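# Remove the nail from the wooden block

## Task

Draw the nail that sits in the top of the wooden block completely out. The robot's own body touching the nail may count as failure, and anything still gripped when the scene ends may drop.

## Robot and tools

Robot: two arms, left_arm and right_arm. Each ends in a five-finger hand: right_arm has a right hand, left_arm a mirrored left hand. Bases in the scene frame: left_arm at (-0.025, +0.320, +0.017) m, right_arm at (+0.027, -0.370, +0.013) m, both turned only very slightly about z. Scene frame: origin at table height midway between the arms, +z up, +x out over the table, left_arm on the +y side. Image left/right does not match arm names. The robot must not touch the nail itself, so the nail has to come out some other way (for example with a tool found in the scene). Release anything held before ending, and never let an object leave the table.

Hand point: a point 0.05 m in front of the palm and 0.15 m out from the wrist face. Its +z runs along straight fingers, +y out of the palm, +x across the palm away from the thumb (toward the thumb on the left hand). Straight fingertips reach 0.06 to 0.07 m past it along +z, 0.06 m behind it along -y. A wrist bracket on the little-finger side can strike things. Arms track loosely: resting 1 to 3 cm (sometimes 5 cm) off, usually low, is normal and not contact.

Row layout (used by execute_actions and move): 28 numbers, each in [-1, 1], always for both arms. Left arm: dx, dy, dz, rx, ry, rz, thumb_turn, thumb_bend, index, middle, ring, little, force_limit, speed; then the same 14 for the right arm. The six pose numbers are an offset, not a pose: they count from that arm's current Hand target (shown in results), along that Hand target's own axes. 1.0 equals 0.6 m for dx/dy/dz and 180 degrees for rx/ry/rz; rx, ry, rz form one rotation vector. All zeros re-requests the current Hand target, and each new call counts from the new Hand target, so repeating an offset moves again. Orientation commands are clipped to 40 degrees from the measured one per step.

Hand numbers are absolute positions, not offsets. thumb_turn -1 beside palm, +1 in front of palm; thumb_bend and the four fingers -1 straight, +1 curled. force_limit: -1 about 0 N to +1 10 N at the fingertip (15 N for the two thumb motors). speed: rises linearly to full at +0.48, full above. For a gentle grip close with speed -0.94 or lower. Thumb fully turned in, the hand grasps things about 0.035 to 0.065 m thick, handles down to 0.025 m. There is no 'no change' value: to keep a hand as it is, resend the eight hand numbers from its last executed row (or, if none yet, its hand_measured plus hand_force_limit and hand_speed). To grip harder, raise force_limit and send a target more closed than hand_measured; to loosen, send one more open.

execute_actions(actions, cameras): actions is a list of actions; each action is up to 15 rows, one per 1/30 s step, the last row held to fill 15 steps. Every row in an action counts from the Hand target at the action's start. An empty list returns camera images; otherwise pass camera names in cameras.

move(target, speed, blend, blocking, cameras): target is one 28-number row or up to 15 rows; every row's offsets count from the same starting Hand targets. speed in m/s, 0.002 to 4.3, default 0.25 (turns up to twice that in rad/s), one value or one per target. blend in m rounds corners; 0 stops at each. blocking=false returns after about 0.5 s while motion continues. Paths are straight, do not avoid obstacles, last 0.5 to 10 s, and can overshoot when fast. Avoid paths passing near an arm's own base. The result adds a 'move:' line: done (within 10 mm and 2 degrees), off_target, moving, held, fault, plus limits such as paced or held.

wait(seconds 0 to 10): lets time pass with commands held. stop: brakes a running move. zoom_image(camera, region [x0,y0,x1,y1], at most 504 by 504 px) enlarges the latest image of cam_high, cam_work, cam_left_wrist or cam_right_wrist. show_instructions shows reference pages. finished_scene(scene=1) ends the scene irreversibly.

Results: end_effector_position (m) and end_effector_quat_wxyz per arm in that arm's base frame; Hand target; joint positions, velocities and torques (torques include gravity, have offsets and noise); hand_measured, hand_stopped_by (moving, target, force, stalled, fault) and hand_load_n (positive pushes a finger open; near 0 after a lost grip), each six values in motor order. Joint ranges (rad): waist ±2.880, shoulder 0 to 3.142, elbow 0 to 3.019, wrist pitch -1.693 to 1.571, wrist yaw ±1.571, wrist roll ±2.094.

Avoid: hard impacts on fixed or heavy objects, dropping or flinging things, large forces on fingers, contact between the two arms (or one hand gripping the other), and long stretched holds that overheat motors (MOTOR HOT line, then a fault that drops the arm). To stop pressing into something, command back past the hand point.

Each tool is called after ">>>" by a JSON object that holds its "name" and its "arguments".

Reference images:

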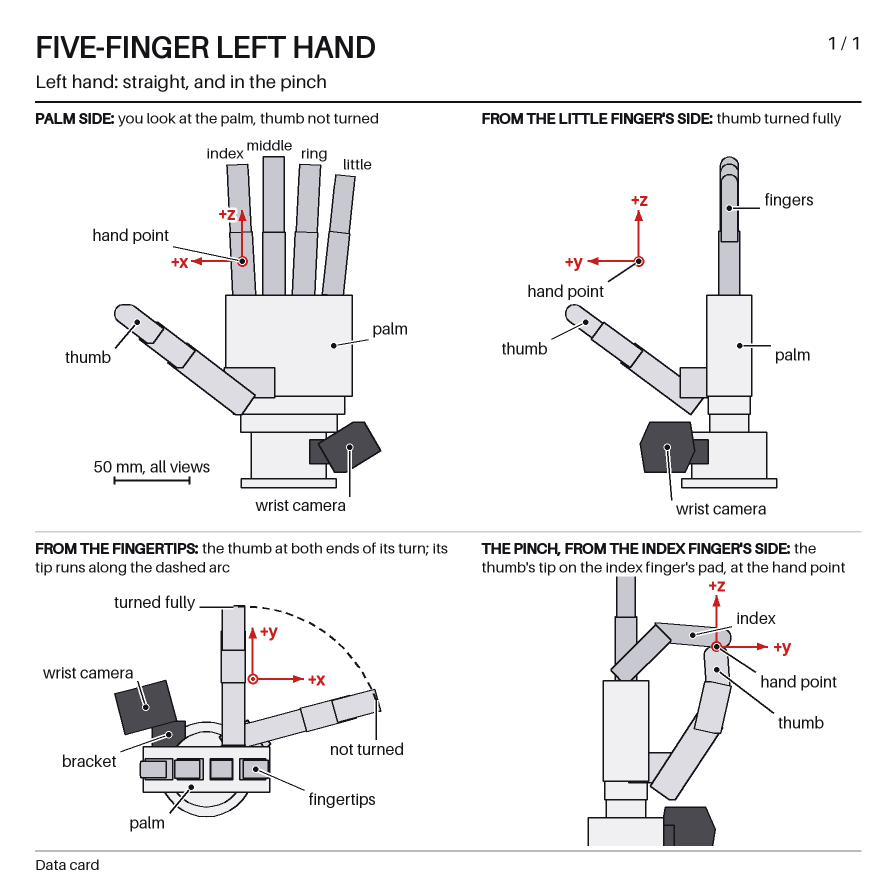

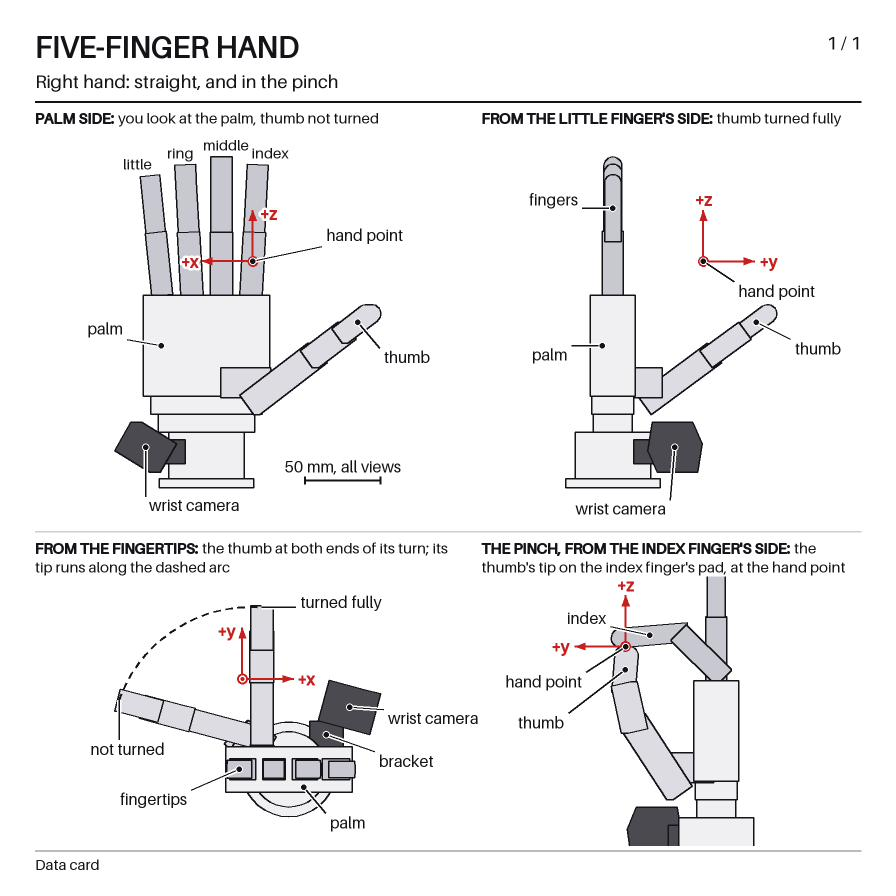

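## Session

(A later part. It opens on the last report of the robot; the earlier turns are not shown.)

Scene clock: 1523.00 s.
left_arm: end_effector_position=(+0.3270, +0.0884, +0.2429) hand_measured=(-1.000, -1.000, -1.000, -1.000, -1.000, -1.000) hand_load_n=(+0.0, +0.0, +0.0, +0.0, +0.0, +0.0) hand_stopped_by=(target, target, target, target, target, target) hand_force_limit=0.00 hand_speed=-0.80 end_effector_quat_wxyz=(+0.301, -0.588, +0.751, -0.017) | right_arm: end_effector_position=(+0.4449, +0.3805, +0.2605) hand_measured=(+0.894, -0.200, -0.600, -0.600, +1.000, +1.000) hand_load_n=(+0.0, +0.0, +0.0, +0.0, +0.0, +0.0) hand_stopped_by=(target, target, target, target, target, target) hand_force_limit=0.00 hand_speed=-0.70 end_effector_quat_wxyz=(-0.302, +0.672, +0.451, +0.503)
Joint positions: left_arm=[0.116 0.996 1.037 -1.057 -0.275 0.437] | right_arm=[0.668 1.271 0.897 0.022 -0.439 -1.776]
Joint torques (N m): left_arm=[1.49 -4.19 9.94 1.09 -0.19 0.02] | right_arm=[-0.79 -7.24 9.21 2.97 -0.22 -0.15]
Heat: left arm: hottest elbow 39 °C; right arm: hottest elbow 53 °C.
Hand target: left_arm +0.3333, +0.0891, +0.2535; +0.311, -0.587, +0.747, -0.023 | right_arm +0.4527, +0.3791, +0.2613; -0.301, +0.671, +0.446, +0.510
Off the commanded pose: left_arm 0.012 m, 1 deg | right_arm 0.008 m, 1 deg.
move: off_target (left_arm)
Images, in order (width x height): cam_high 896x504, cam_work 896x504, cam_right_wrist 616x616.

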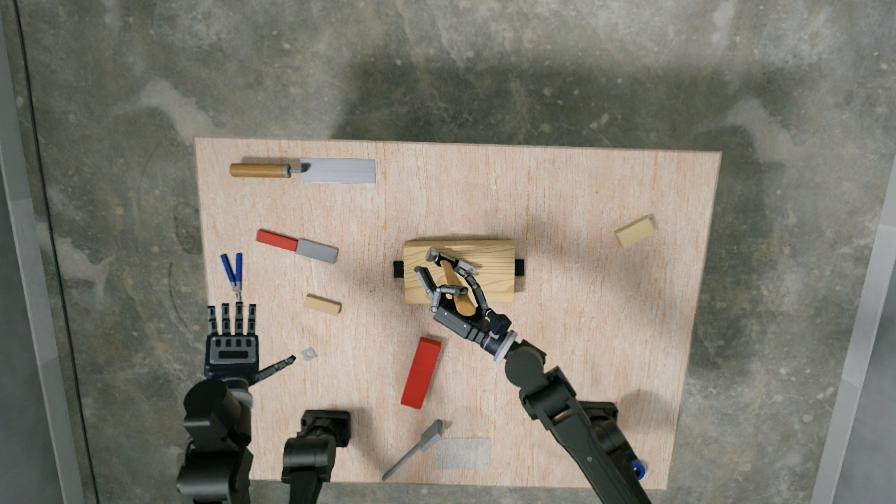

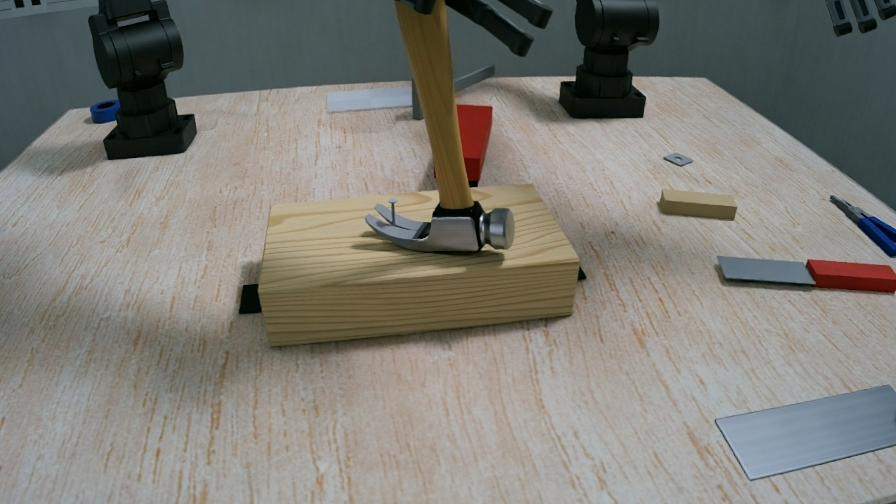

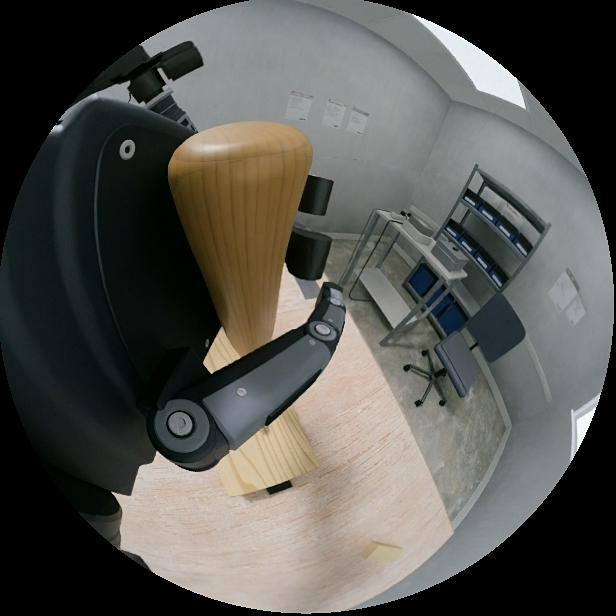

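>>> {"name": "move", "arguments": {"target": [0,0,0,0,0,0,-1,-1,-1,-1,-1,-1,0,-0.8,0,0,0,0,0,0,1,-1,-0.6,-0.6,-0.6,-0.6,0.0,-0.6], "speed": 0.04, "cameras": ["cam_high","cam_work","cam_right_wrist"]}}

Scene clock: 1528.63 s.
left_arm: end_effector_position=(+0.3270, +0.0884, +0.2429) hand_measured=(-1.000, -1.000, -1.000, -1.000, -1.000, -1.000) hand_load_n=(+0.0, +0.0, +0.0, +0.0, +0.0, +0.0) hand_stopped_by=(target, target, target, target, target, target) hand_force_limit=0.00 hand_speed=-0.80 end_effector_quat_wxyz=(+0.301, -0.588, +0.751, -0.017) | right_arm: end_effector_position=(+0.4449, +0.3805, +0.2605) hand_measured=(+0.894, -1.000, -0.600, -0.600, -0.600, -0.600) hand_load_n=(+0.0, +0.0, +0.0, +0.0, +0.0, +0.0) hand_stopped_by=(target, target, target, target, target, target) hand_force_limit=0.00 hand_speed=-0.60 end_effector_quat_wxyz=(-0.302, +0.672, +0.451, +0.503)
Joint positions: left_arm=[0.116 0.996 1.037 -1.057 -0.275 0.437] | right_arm=[0.668 1.271 0.897 0.022 -0.439 -1.776]
Joint torques (N m): left_arm=[1.49 -4.13 9.94 1.07 -0.2 0.02] | right_arm=[-0.85 -7.41 9.2 2.99 -0.23 -0.13]
Heat: left arm: hottest elbow 39 °C; right arm: hottest elbow 52 °C.
Hand target: left_arm +0.3333, +0.0891, +0.2535; +0.311, -0.587, +0.747, -0.023 | right_arm +0.4527, +0.3791, +0.2613; -0.301, +0.671, +0.446, +0.510
Off the commanded pose: left_arm 0.012 m, 1 deg | right_arm 0.008 m, 1 deg.
move: off_target (left_arm)
Images, in order (width x height): cam_high 896x504, cam_work 896x504, cam_right_wrist 616x616.

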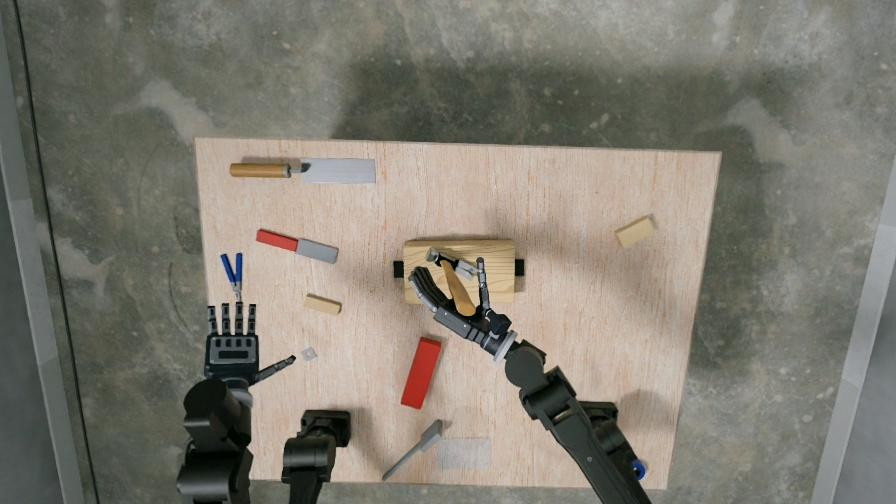

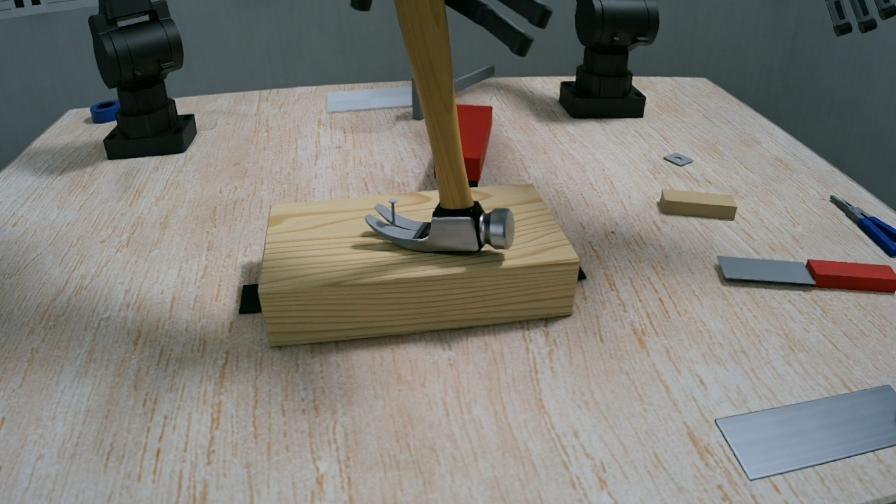

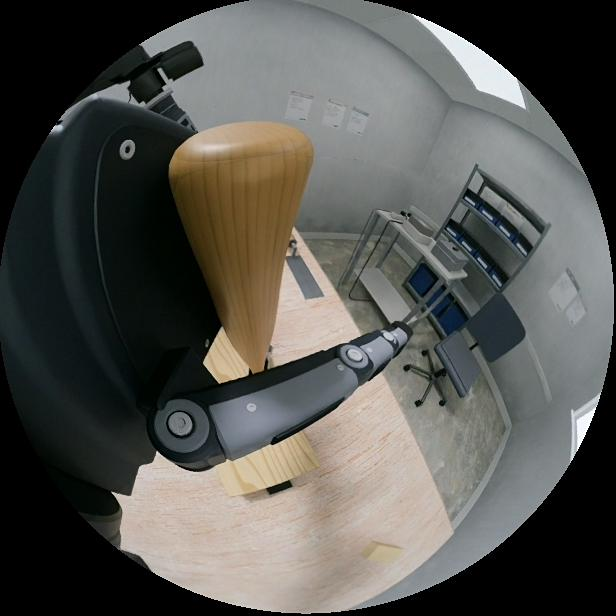

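>>> {"name": "zoom_image", "arguments": {"camera": "cam_high", "region": [400, 230, 520, 330]}}

Scaled by 4.200 from the camera's 896x504 image, which has a finer 1280x720 frame.

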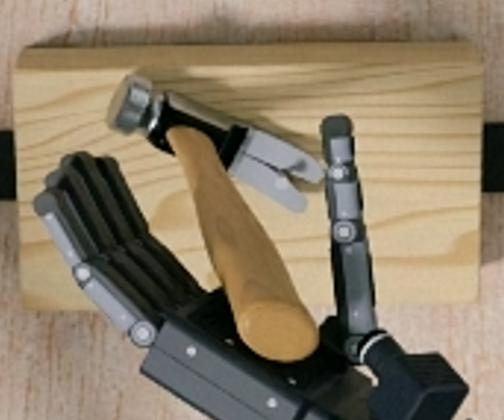

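>>> {"name": "move", "arguments": {"target": [[0,0,0,0,0,0,-1,-1,-1,-1,-1,-1,0,-0.8,0,-0.0167,0,0,0,0,1,-1,-1,-1,-1,-1,0.0,-0.2],[0,0,0,0,0,0,-1,-1,-1,-1,-1,-1,0,-0.8,0,-0.0333,-0.2667,0,0,0,1,-1,-1,-1,-1,-1,0.0,-0.2]], "speed": [0.03, 0.07], "blend": [0.01, 0], "cameras": ["cam_high","cam_work","cam_right_wrist"]}}

Scene clock: 1590.60 s.
left_arm: end_effector_position=(+0.3270, +0.0884, +0.2429) hand_measured=(-1.000, -1.000, -1.000, -1.000, -1.000, -1.000) hand_load_n=(+0.0, +0.0, +0.0, +0.0, +0.0, +0.0) hand_stopped_by=(target, target, target, target, target, target) hand_force_limit=0.00 hand_speed=-0.80 end_effector_quat_wxyz=(+0.301, -0.588, +0.751, -0.017) | right_arm: end_effector_position=(+0.3673, +0.2550, +0.3044) hand_measured=(+0.894, -1.000, -1.000, -1.000, -1.000, -1.000) hand_load_n=(+0.5, +0.0, +0.0, +0.0, +0.0, +0.0) hand_stopped_by=(target, target, target, target, target, target) hand_force_limit=0.00 hand_speed=-0.20 end_effector_quat_wxyz=(-0.305, +0.672, +0.446, +0.507)
Joint positions: left_arm=[0.116 0.996 1.037 -1.057 -0.275 0.437] | right_arm=[0.477 0.831 0.728 -0.273 -0.616 -1.84]
Joint torques (N m): left_arm=[1.49 -4.07 9.94 1.05 -0.2 0.03] | right_arm=[-0.85 -3.55 9.78 1.33 -0.4 -0.26]
Heat: left arm: hottest elbow 39 °C; right arm: hottest elbow 47 °C.
Hand target: left_arm +0.3333, +0.0891, +0.2535; +0.311, -0.587, +0.747, -0.023 | right_arm +0.3679, +0.2502, +0.3083; -0.301, +0.671, +0.446, +0.510
Off the commanded pose: left_arm 0.012 m, 1 deg | right_arm 0.006 m, 1 deg.
move: off_target (left_arm); blend cut to 0 m at target 1
Images, in order (width x height): cam_high 896x504, cam_work 896x504, cam_right_wrist 616x616.

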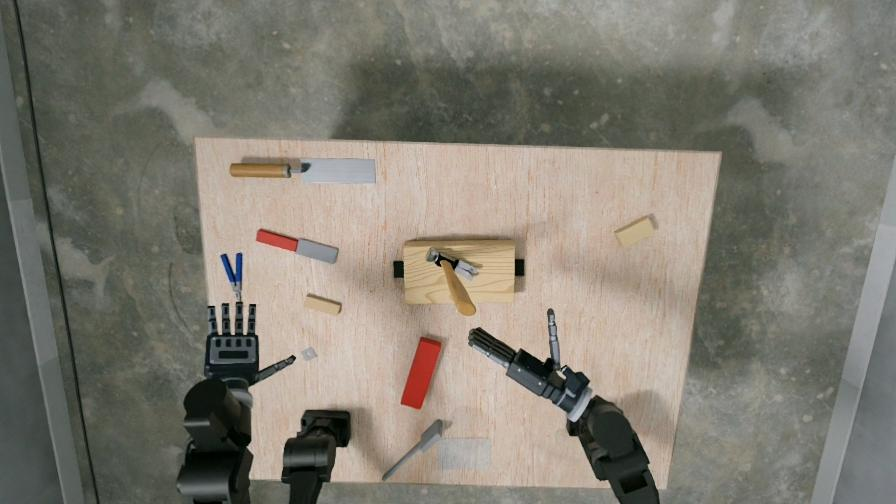

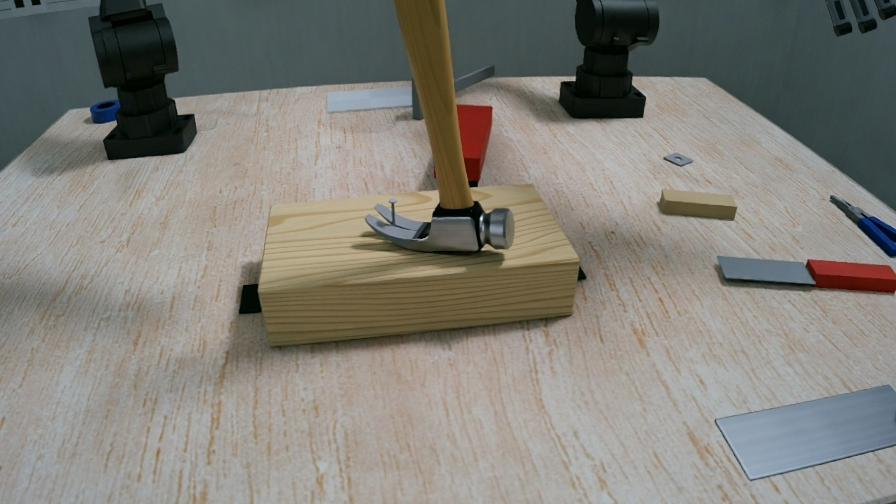

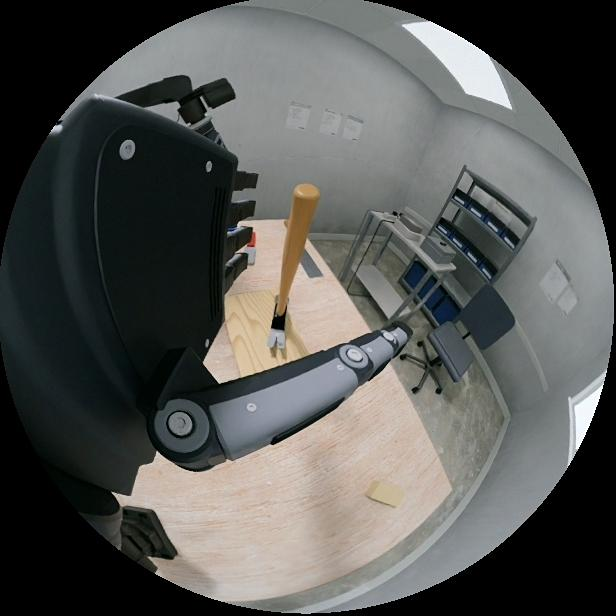

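>>> {"name": "zoom_image", "arguments": {"camera": "cam_high", "region": [410, 230, 510, 330]}}

>>> {"name": "zoom_image", "arguments": {"camera": "cam_work", "region": [340, 0, 560, 280]}}

Scaled by 5.040 from the camera's 896x504 image, which has a finer 1280x720 frame.

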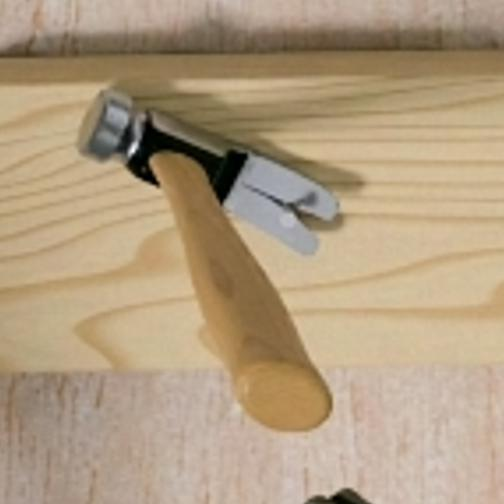

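Scaled by 1.800 from the camera's 896x504 image, which has a finer 1280x720 frame.

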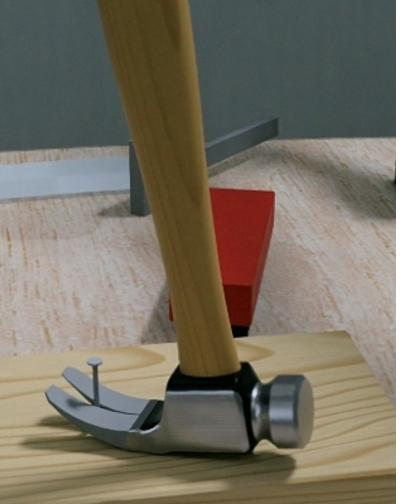

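>>> {"name": "move", "arguments": {"target": [0,0,0,0,0,0,-1,-1,-1,-1,-1,-1,0,-0.8,0.0472,0.1090,-0.1187,-0.129,0.265,0.5217,-1,-1,-1,-1,-1,-1,0.0,-0.2], "speed": 0.3, "cameras": ["cam_high","cam_work","cam_right_wrist"]}}

Scene clock: 1608.07 s.
left_arm: end_effector_position=(+0.3270, +0.0884, +0.2429) hand_measured=(-1.000, -1.000, -1.000, -1.000, -1.000, -1.000) hand_load_n=(+0.0, +0.0, +0.0, +0.0, +0.0, +0.0) hand_stopped_by=(target, target, target, target, target, target) hand_force_limit=0.00 hand_speed=-0.80 end_effector_quat_wxyz=(+0.301, -0.588, +0.751, -0.017) | right_arm: end_effector_position=(+0.3946, +0.1724, +0.3209) hand_measured=(-1.000, -1.000, -1.000, -1.000, -1.000, -1.000) hand_load_n=(+0.0, +0.0, +0.0, +0.0, +0.0, +0.0) hand_stopped_by=(target, target, target, target, target, target) hand_force_limit=0.00 hand_speed=-0.20 end_effector_quat_wxyz=(+0.564, -0.600, +0.410, -0.394)
Joint positions: left_arm=[0.116 0.996 1.037 -1.057 -0.275 0.437] | right_arm=[0.328 0.732 0.632 0.044 -0.033 -0.012]
Joint torques (N m): left_arm=[1.44 -4.19 9.95 1.07 -0.19 0.02] | right_arm=[-0.85 -2.67 14.17 1.59 0.05 0]
Heat: left arm: hottest elbow 39 °C; right arm: hottest elbow 47 °C.
Hand target: left_arm +0.3333, +0.0891, +0.2535; +0.311, -0.587, +0.747, -0.023 | right_arm +0.3999, +0.1697, +0.3596; +0.579, -0.580, +0.406, -0.406
Off the commanded pose: left_arm 0.012 m, 1 deg | right_arm 0.039 m, 3 deg.
move: off_target (left_arm, right_arm)
Images, in order (width x height): cam_high 896x504, cam_work 896x504, cam_right_wrist 616x616.

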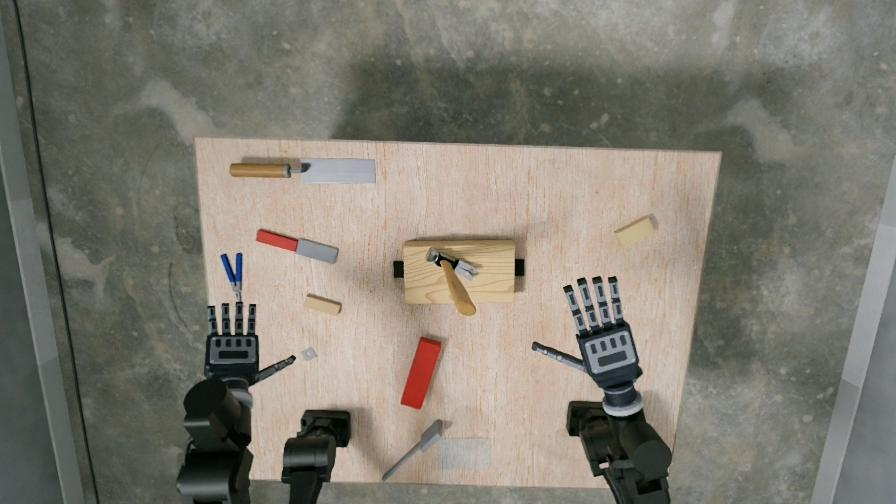

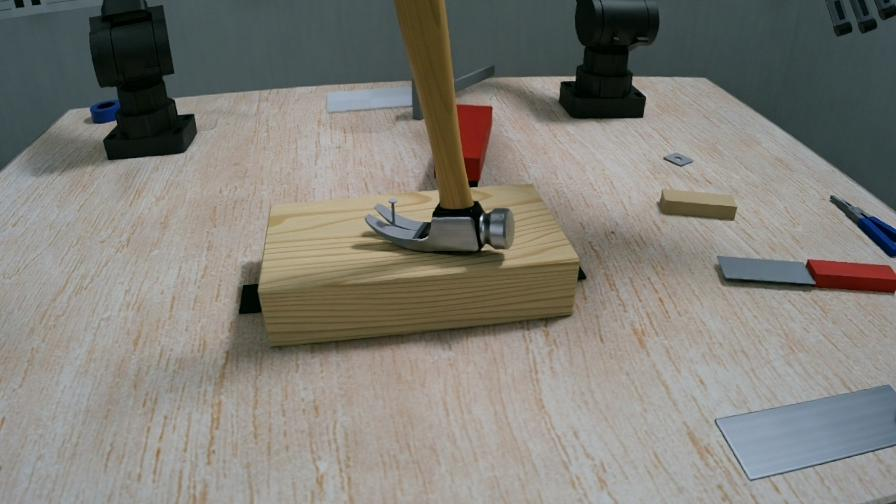

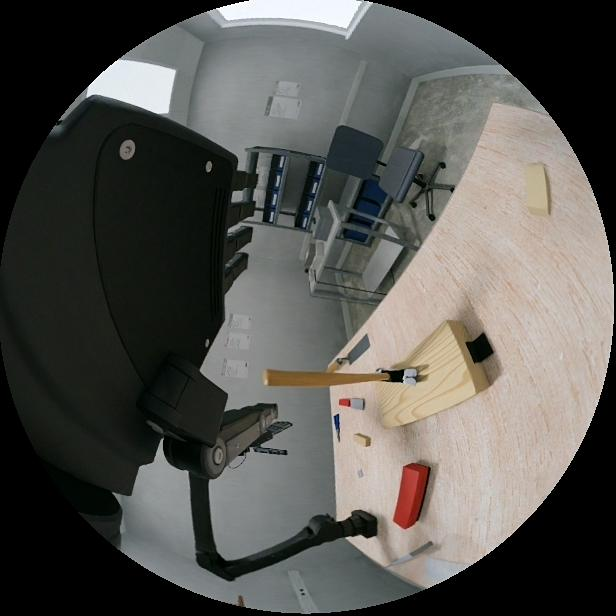

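>>> {"name": "move", "arguments": {"target": [0,0,0,0,0,0,-1,-1,-1,-1,-1,-1,0,-0.8,-0.1770,0.1268,0.0815,0.1209,0.2568,0.5664,-1,-1,-1,-1,-1,-1,0.0,-0.2], "speed": 0.25, "cameras": ["cam_high","cam_work","cam_right_wrist"]}}

Scene clock: 1625.43 s.
left_arm: end_effector_position=(+0.3270, +0.0884, +0.2429) hand_measured=(-1.000, -1.000, -1.000, -1.000, -1.000, -1.000) hand_load_n=(+0.0, +0.0, +0.0, +0.0, +0.0, +0.0) hand_stopped_by=(target, target, target, target, target, target) hand_force_limit=0.00 hand_speed=-0.80 end_effector_quat_wxyz=(+0.301, -0.588, +0.751, -0.017) | right_arm: end_effector_position=(+0.4087, +0.2762, +0.2727) hand_measured=(-1.000, -1.000, -1.000, -1.000, -1.000, -1.000) hand_load_n=(+0.0, +0.0, +0.0, +0.0, +0.0, +0.0) hand_stopped_by=(target, target, target, target, target, target) hand_force_limit=0.00 hand_speed=-0.20 end_effector_quat_wxyz=(+0.638, +0.130, +0.756, -0.058)
Joint positions: left_arm=[0.116 0.996 1.037 -1.057 -0.275 0.437] | right_arm=[0.93 1.204 0.643 0.105 1.154 2.072]
Joint torques (N m): left_arm=[1.49 -4.07 9.95 1.06 -0.2 0.02] | right_arm=[1.26 -5.3 9.48 2.43 0.4 0]
Heat: left arm: hottest elbow 40 °C; right arm: hottest elbow 49 °C.
Hand target: left_arm +0.3333, +0.0891, +0.2535; +0.311, -0.587, +0.747, -0.023 | right_arm +0.4097, +0.2861, +0.2834; +0.574, +0.219, +0.787, -0.049
Off the commanded pose: left_arm 0.012 m, 1 deg | right_arm 0.015 m, 13 deg.
joint sent to its limit (right arm) — joint 6 (wrist roll), upper limit. The joint targets are off in orientation, not in position.
move: off_target (left_arm, right_arm)
Images, in order (width x height): cam_high 896x504, cam_work 896x504, cam_right_wrist 616x616.

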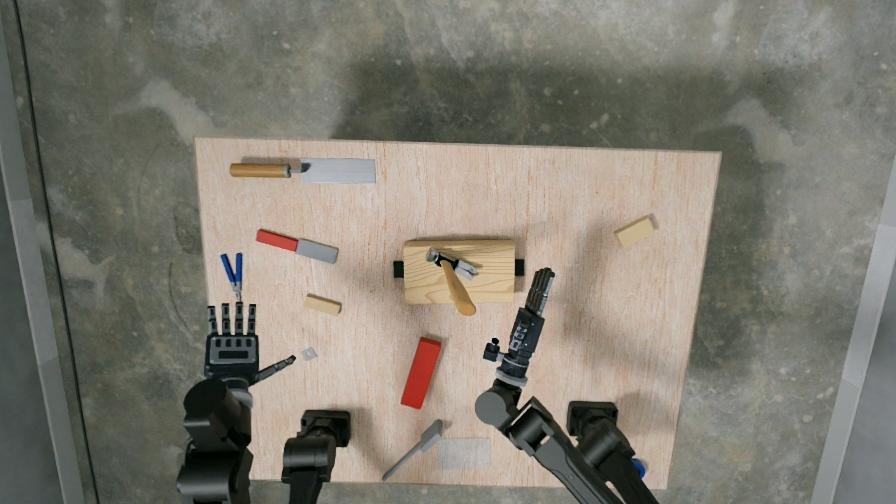

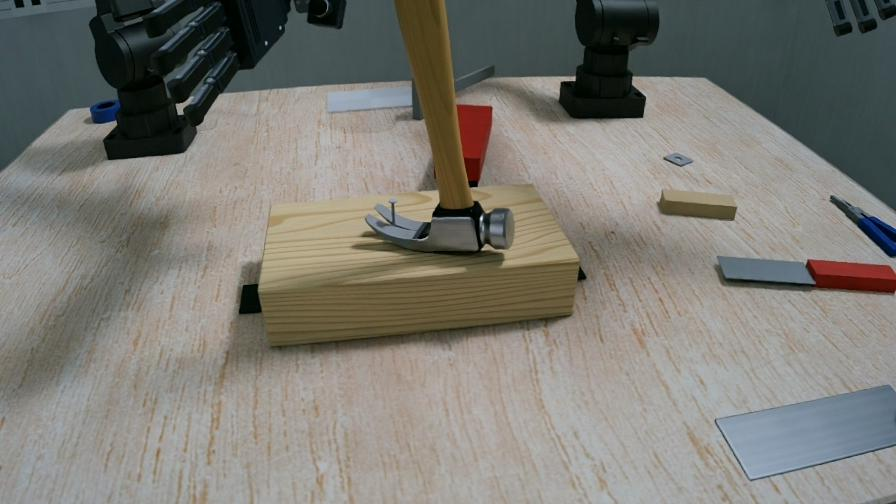

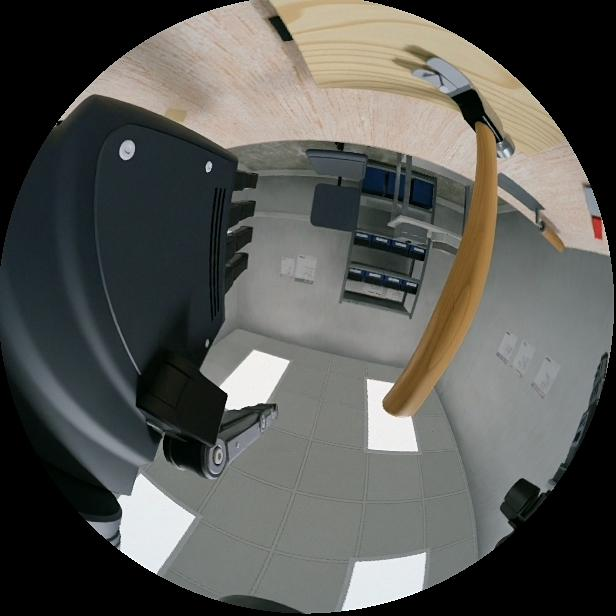

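>>> {"name": "move", "arguments": {"target": [0,0,0,0,0,0,-1,-1,-1,-1,-1,-1,0,-0.8,0.0187,0.1495,-0.0013,-0.036,-0.0474,-0.0416,-1,-1,-1,-1,-1,-1,0.0,-0.2], "speed": 0.08, "cameras": ["cam_high","cam_work","cam_right_wrist"]}}

>>> {"name": "zoom_image", "arguments": {"camera": "cam_high", "region": [410, 230, 530, 330]}}

Scene clock: 1644.87 s.
left_arm: end_effector_position=(+0.3270, +0.0884, +0.2429) hand_measured=(-1.000, -1.000, -1.000, -1.000, -1.000, -1.000) hand_load_n=(+0.0, +0.0, +0.0, +0.0, +0.0, +0.0) hand_stopped_by=(target, target, target, target, target, target) hand_force_limit=0.00 hand_speed=-0.80 end_effector_quat_wxyz=(+0.301, -0.588, +0.751, -0.017) | right_arm: end_effector_position=(+0.4388, +0.3559, +0.2739) hand_measured=(-1.000, -1.000, -1.000, -1.000, -1.000, -1.000) hand_load_n=(+0.0, +0.0, +0.0, +0.0, +0.0, +0.0) hand_stopped_by=(target, target, target, target, target, target) hand_force_limit=0.00 hand_speed=-0.20 end_effector_quat_wxyz=(+0.642, +0.116, +0.755, -0.069)
Joint positions: left_arm=[0.116 0.996 1.037 -1.057 -0.275 0.437] | right_arm=[0.984 1.425 0.851 0.09 1.204 2.073]
Joint torques (N m): left_arm=[1.49 -4.19 9.94 1.07 -0.2 0.03] | right_arm=[1.14 -8.29 11.29 0.81 0.43 0.01]
Heat: left arm: hottest elbow 40 °C; right arm: hottest elbow 49 °C.
Hand target: left_arm +0.3333, +0.0891, +0.2535; +0.311, -0.587, +0.747, -0.023 | right_arm +0.4423, +0.3702, +0.2891; +0.638, +0.131, +0.756, -0.058
Off the commanded pose: left_arm 0.012 m, 1 deg | right_arm 0.021 m, 2 deg.
joint sent to its limit (right arm) — joint 6 (wrist roll), upper limit. The joint targets still meet the commanded pose.
move: off_target (left_arm, right_arm)
Images, in order (width x height): cam_high 896x504, cam_work 896x504, cam_right_wrist 616x616.

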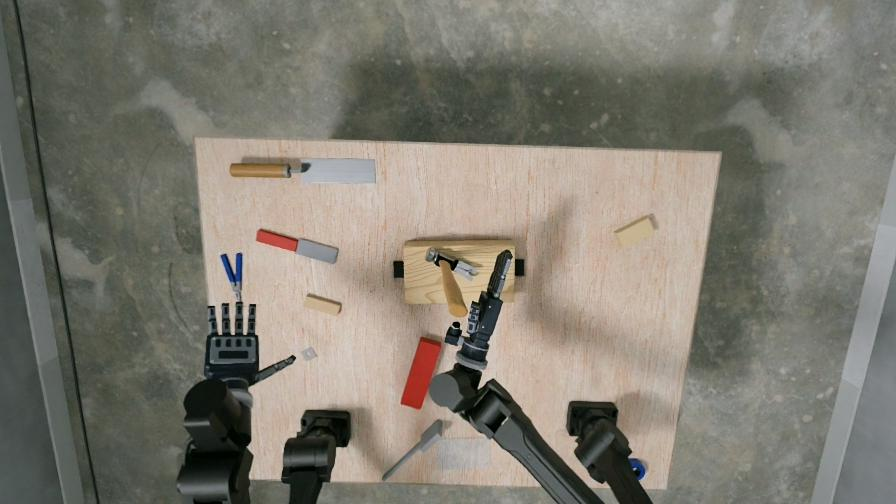

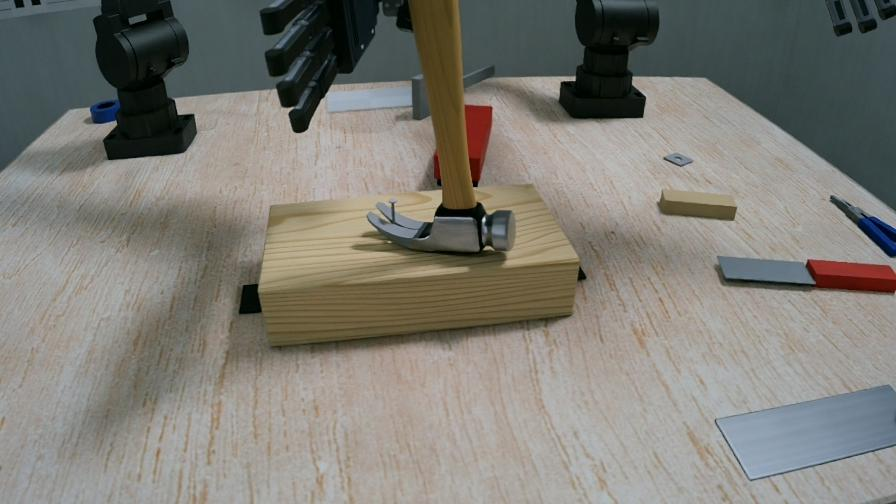

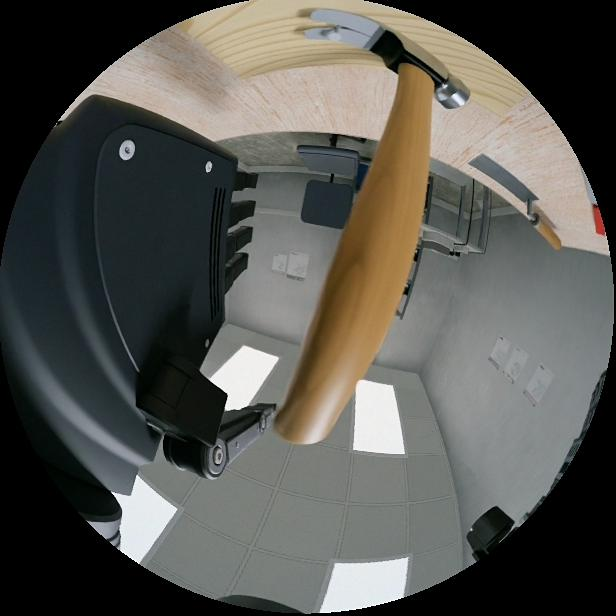

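Scaled by 4.200 from the camera's 896x504 image, which has a finer 1280x720 frame.

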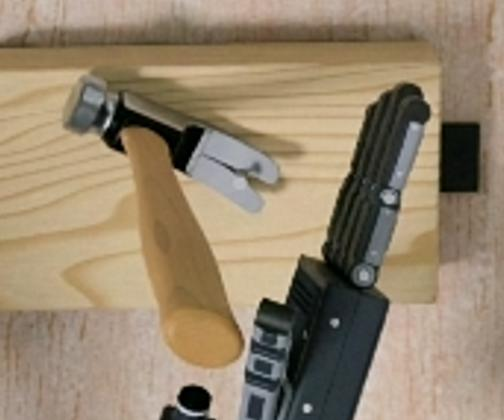

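>>> {"name": "move", "arguments": {"target": [[0,0,0,0,0,0,-1,-1,-1,-1,-1,-1,0,-0.8,-0.004,-0.05,0,0,0,0,-1,-1,-1,-1,-1,-1,0.0,-0.2],[0,0,0,0,0,0,-1,-1,-1,-1,-1,-1,0,-0.8,-0.0537,-0.0303,-0.0075,0,0,0,-1,-1,-1,-1,-1,-1,0.0,-0.2]], "speed": 0.06, "cameras": ["cam_high","cam_work","cam_right_wrist"]}}

>>> {"name": "zoom_image", "arguments": {"camera": "cam_high", "region": [410, 230, 530, 330]}}

Scene clock: 1668.33 s.
left_arm: end_effector_position=(+0.3270, +0.0884, +0.2429) hand_measured=(-1.000, -1.000, -1.000, -1.000, -1.000, -1.000) hand_load_n=(-0.5, +0.0, +0.0, +0.0, +0.0, +0.0) hand_stopped_by=(target, target, target, target, target, target) hand_force_limit=0.00 hand_speed=-0.80 end_effector_quat_wxyz=(+0.301, -0.588, +0.751, -0.017) | right_arm: end_effector_position=(+0.4312, +0.3465, +0.2911) hand_measured=(-1.000, -1.000, -1.000, -1.000, -1.000, -1.000) hand_load_n=(+0.0, +0.0, +0.0, +0.0, +0.0, +0.0) hand_stopped_by=(target, target, target, target, target, target) hand_force_limit=0.00 hand_speed=-0.20 end_effector_quat_wxyz=(+0.636, +0.106, +0.761, -0.074)
Joint positions: left_arm=[0.116 0.996 1.037 -1.057 -0.275 0.437] | right_arm=[0.984 1.356 0.853 -0.006 1.193 2.073]
Joint torques (N m): left_arm=[1.55 -4.13 9.95 1.06 -0.2 0.02] | right_arm=[-0.44 -9.76 11.62 0.81 0.34 0]
Heat: left arm: hottest elbow 40 °C; right arm: hottest elbow 49 °C.
Hand target: left_arm +0.3333, +0.0891, +0.2535; +0.311, -0.587, +0.747, -0.023 | right_arm +0.4379, +0.3499, +0.3200; +0.638, +0.131, +0.756, -0.058
Off the commanded pose: left_arm 0.012 m, 1 deg | right_arm 0.030 m, 3 deg.
joint sent to its limit (right arm) — joint 6 (wrist roll), upper limit. The joint targets still meet the commanded pose.
move: off_target (left_arm, right_arm)
Images, in order (width x height): cam_high 896x504, cam_work 896x504, cam_right_wrist 616x616.

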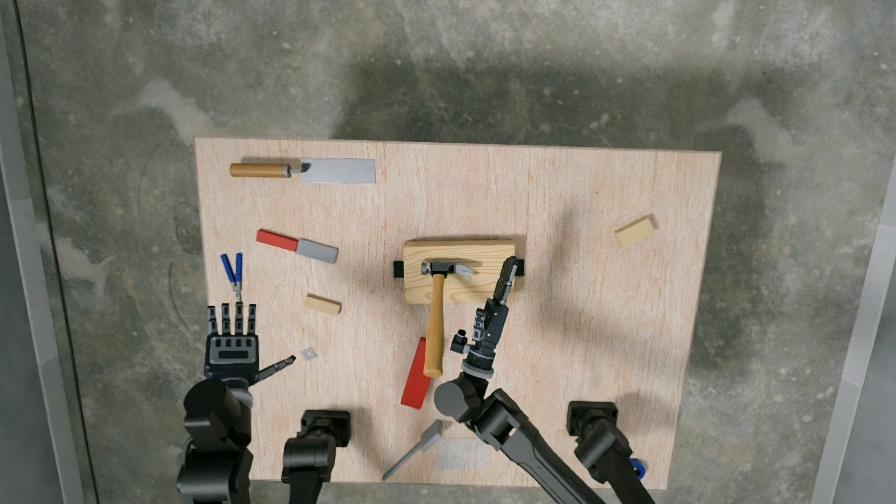

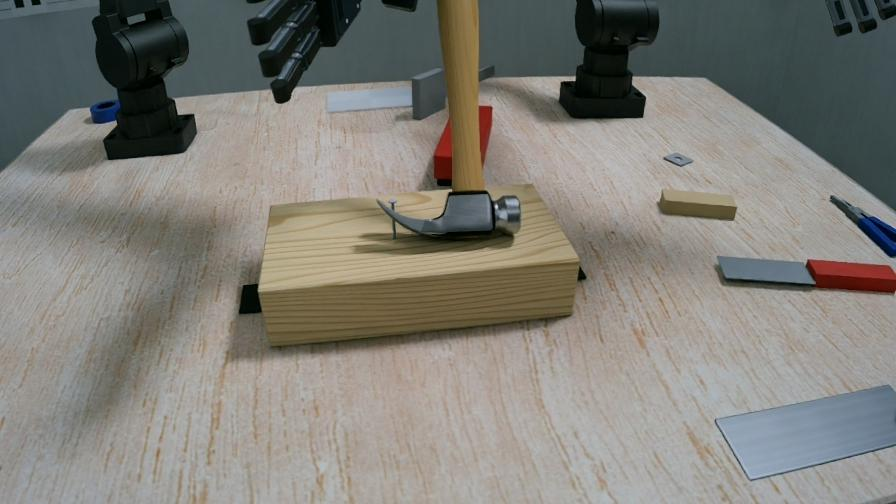

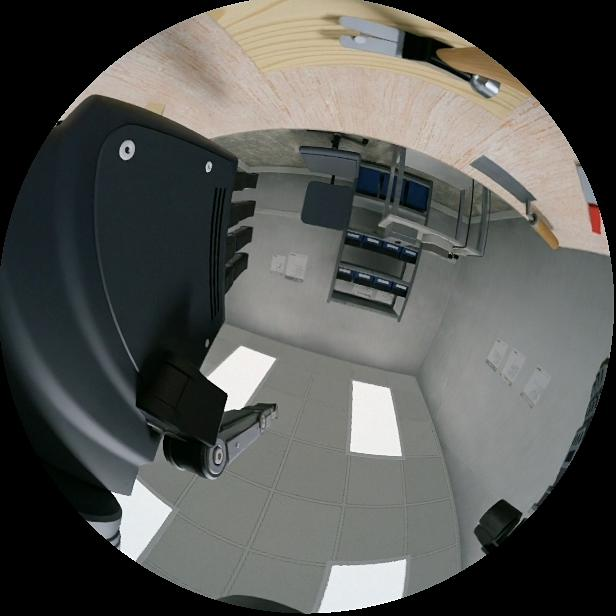

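Scaled by 4.200 from the camera's 896x504 image, which has a finer 1280x720 frame.

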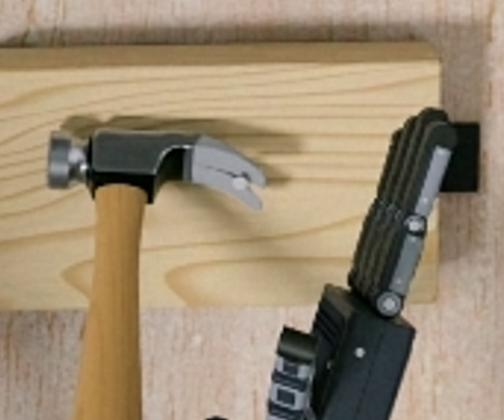

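>>> {"name": "execute_actions", "arguments": {"actions": [], "cameras": ["cam_high","cam_work"]}}

>>> {"name": "zoom_image", "arguments": {"camera": "cam_high", "region": [400, 230, 520, 390]}}

>>> {"name": "zoom_image", "arguments": {"camera": "cam_work", "region": [340, 120, 560, 280]}}

Scene clock: 1672.00 s.
left_arm: end_effector_position=(+0.3270, +0.0884, +0.2429) hand_measured=(-1.000, -1.000, -1.000, -1.000, -1.000, -1.000) hand_load_n=(+0.0, +0.0, +0.0, +0.0, +0.0, +0.0) hand_stopped_by=(target, target, target, target, target, target) hand_force_limit=0.00 hand_speed=-0.80 end_effector_quat_wxyz=(+0.301, -0.588, +0.751, -0.017) | right_arm: end_effector_position=(+0.4312, +0.3465, +0.2911) hand_measured=(-1.000, -1.000, -1.000, -1.000, -1.000, -1.000) hand_load_n=(+0.0, +0.0, +0.0, +0.0, +0.0, +0.0) hand_stopped_by=(target, target, target, target, target, target) hand_force_limit=0.00 hand_speed=-0.20 end_effector_quat_wxyz=(+0.636, +0.106, +0.761, -0.074)
Joint positions: left_arm=[0.116 0.996 1.037 -1.057 -0.275 0.437] | right_arm=[0.984 1.356 0.853 -0.006 1.193 2.073]
Joint velocities: within noise
Joint torques (N m): left_arm=[1.49 -4.13 9.94 1.09 -0.2 0.02] | right_arm=[-0.62 -9.64 11.66 0.87 0.35 0.01]
Heat: left arm: hottest elbow 40 °C; right arm: hottest elbow 48 °C.
Hand target: left_arm +0.3333, +0.0891, +0.2535; +0.311, -0.587, +0.747, -0.023 | right_arm +0.4379, +0.3499, +0.3200; +0.638, +0.131, +0.756, -0.058
Off the commanded pose: left_arm 0.012 m, 1 deg | right_arm 0.030 m, 3 deg.
Images, in order (width x height): cam_high 896x504, cam_work 896x504.

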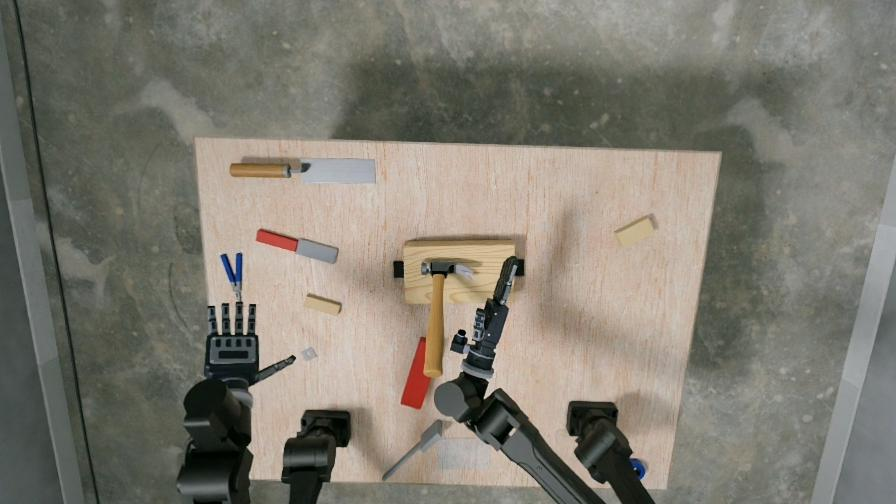

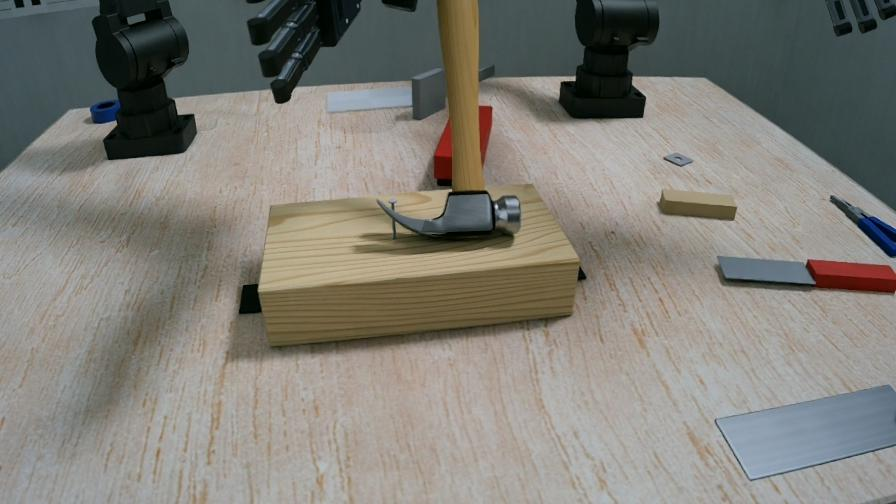

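Scaled by 3.150 from the camera's 896x504 image, which has a finer 1280x720 frame.

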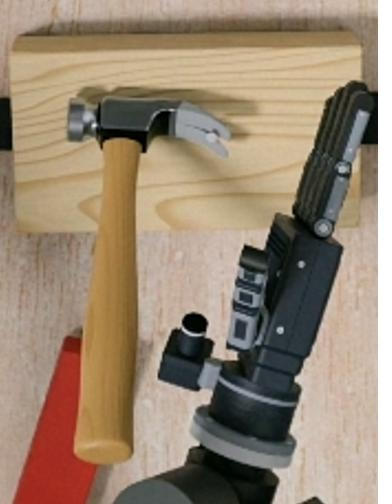

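Scaled by 2.291 from the camera's 896x504 image, which has a finer 1280x720 frame.

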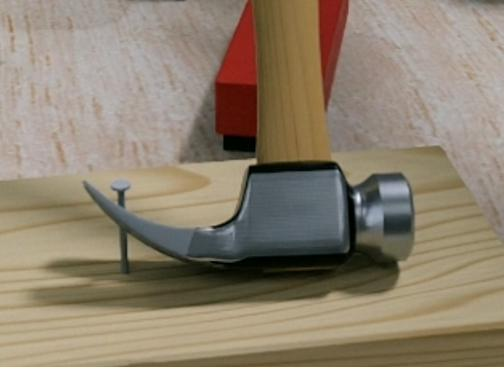

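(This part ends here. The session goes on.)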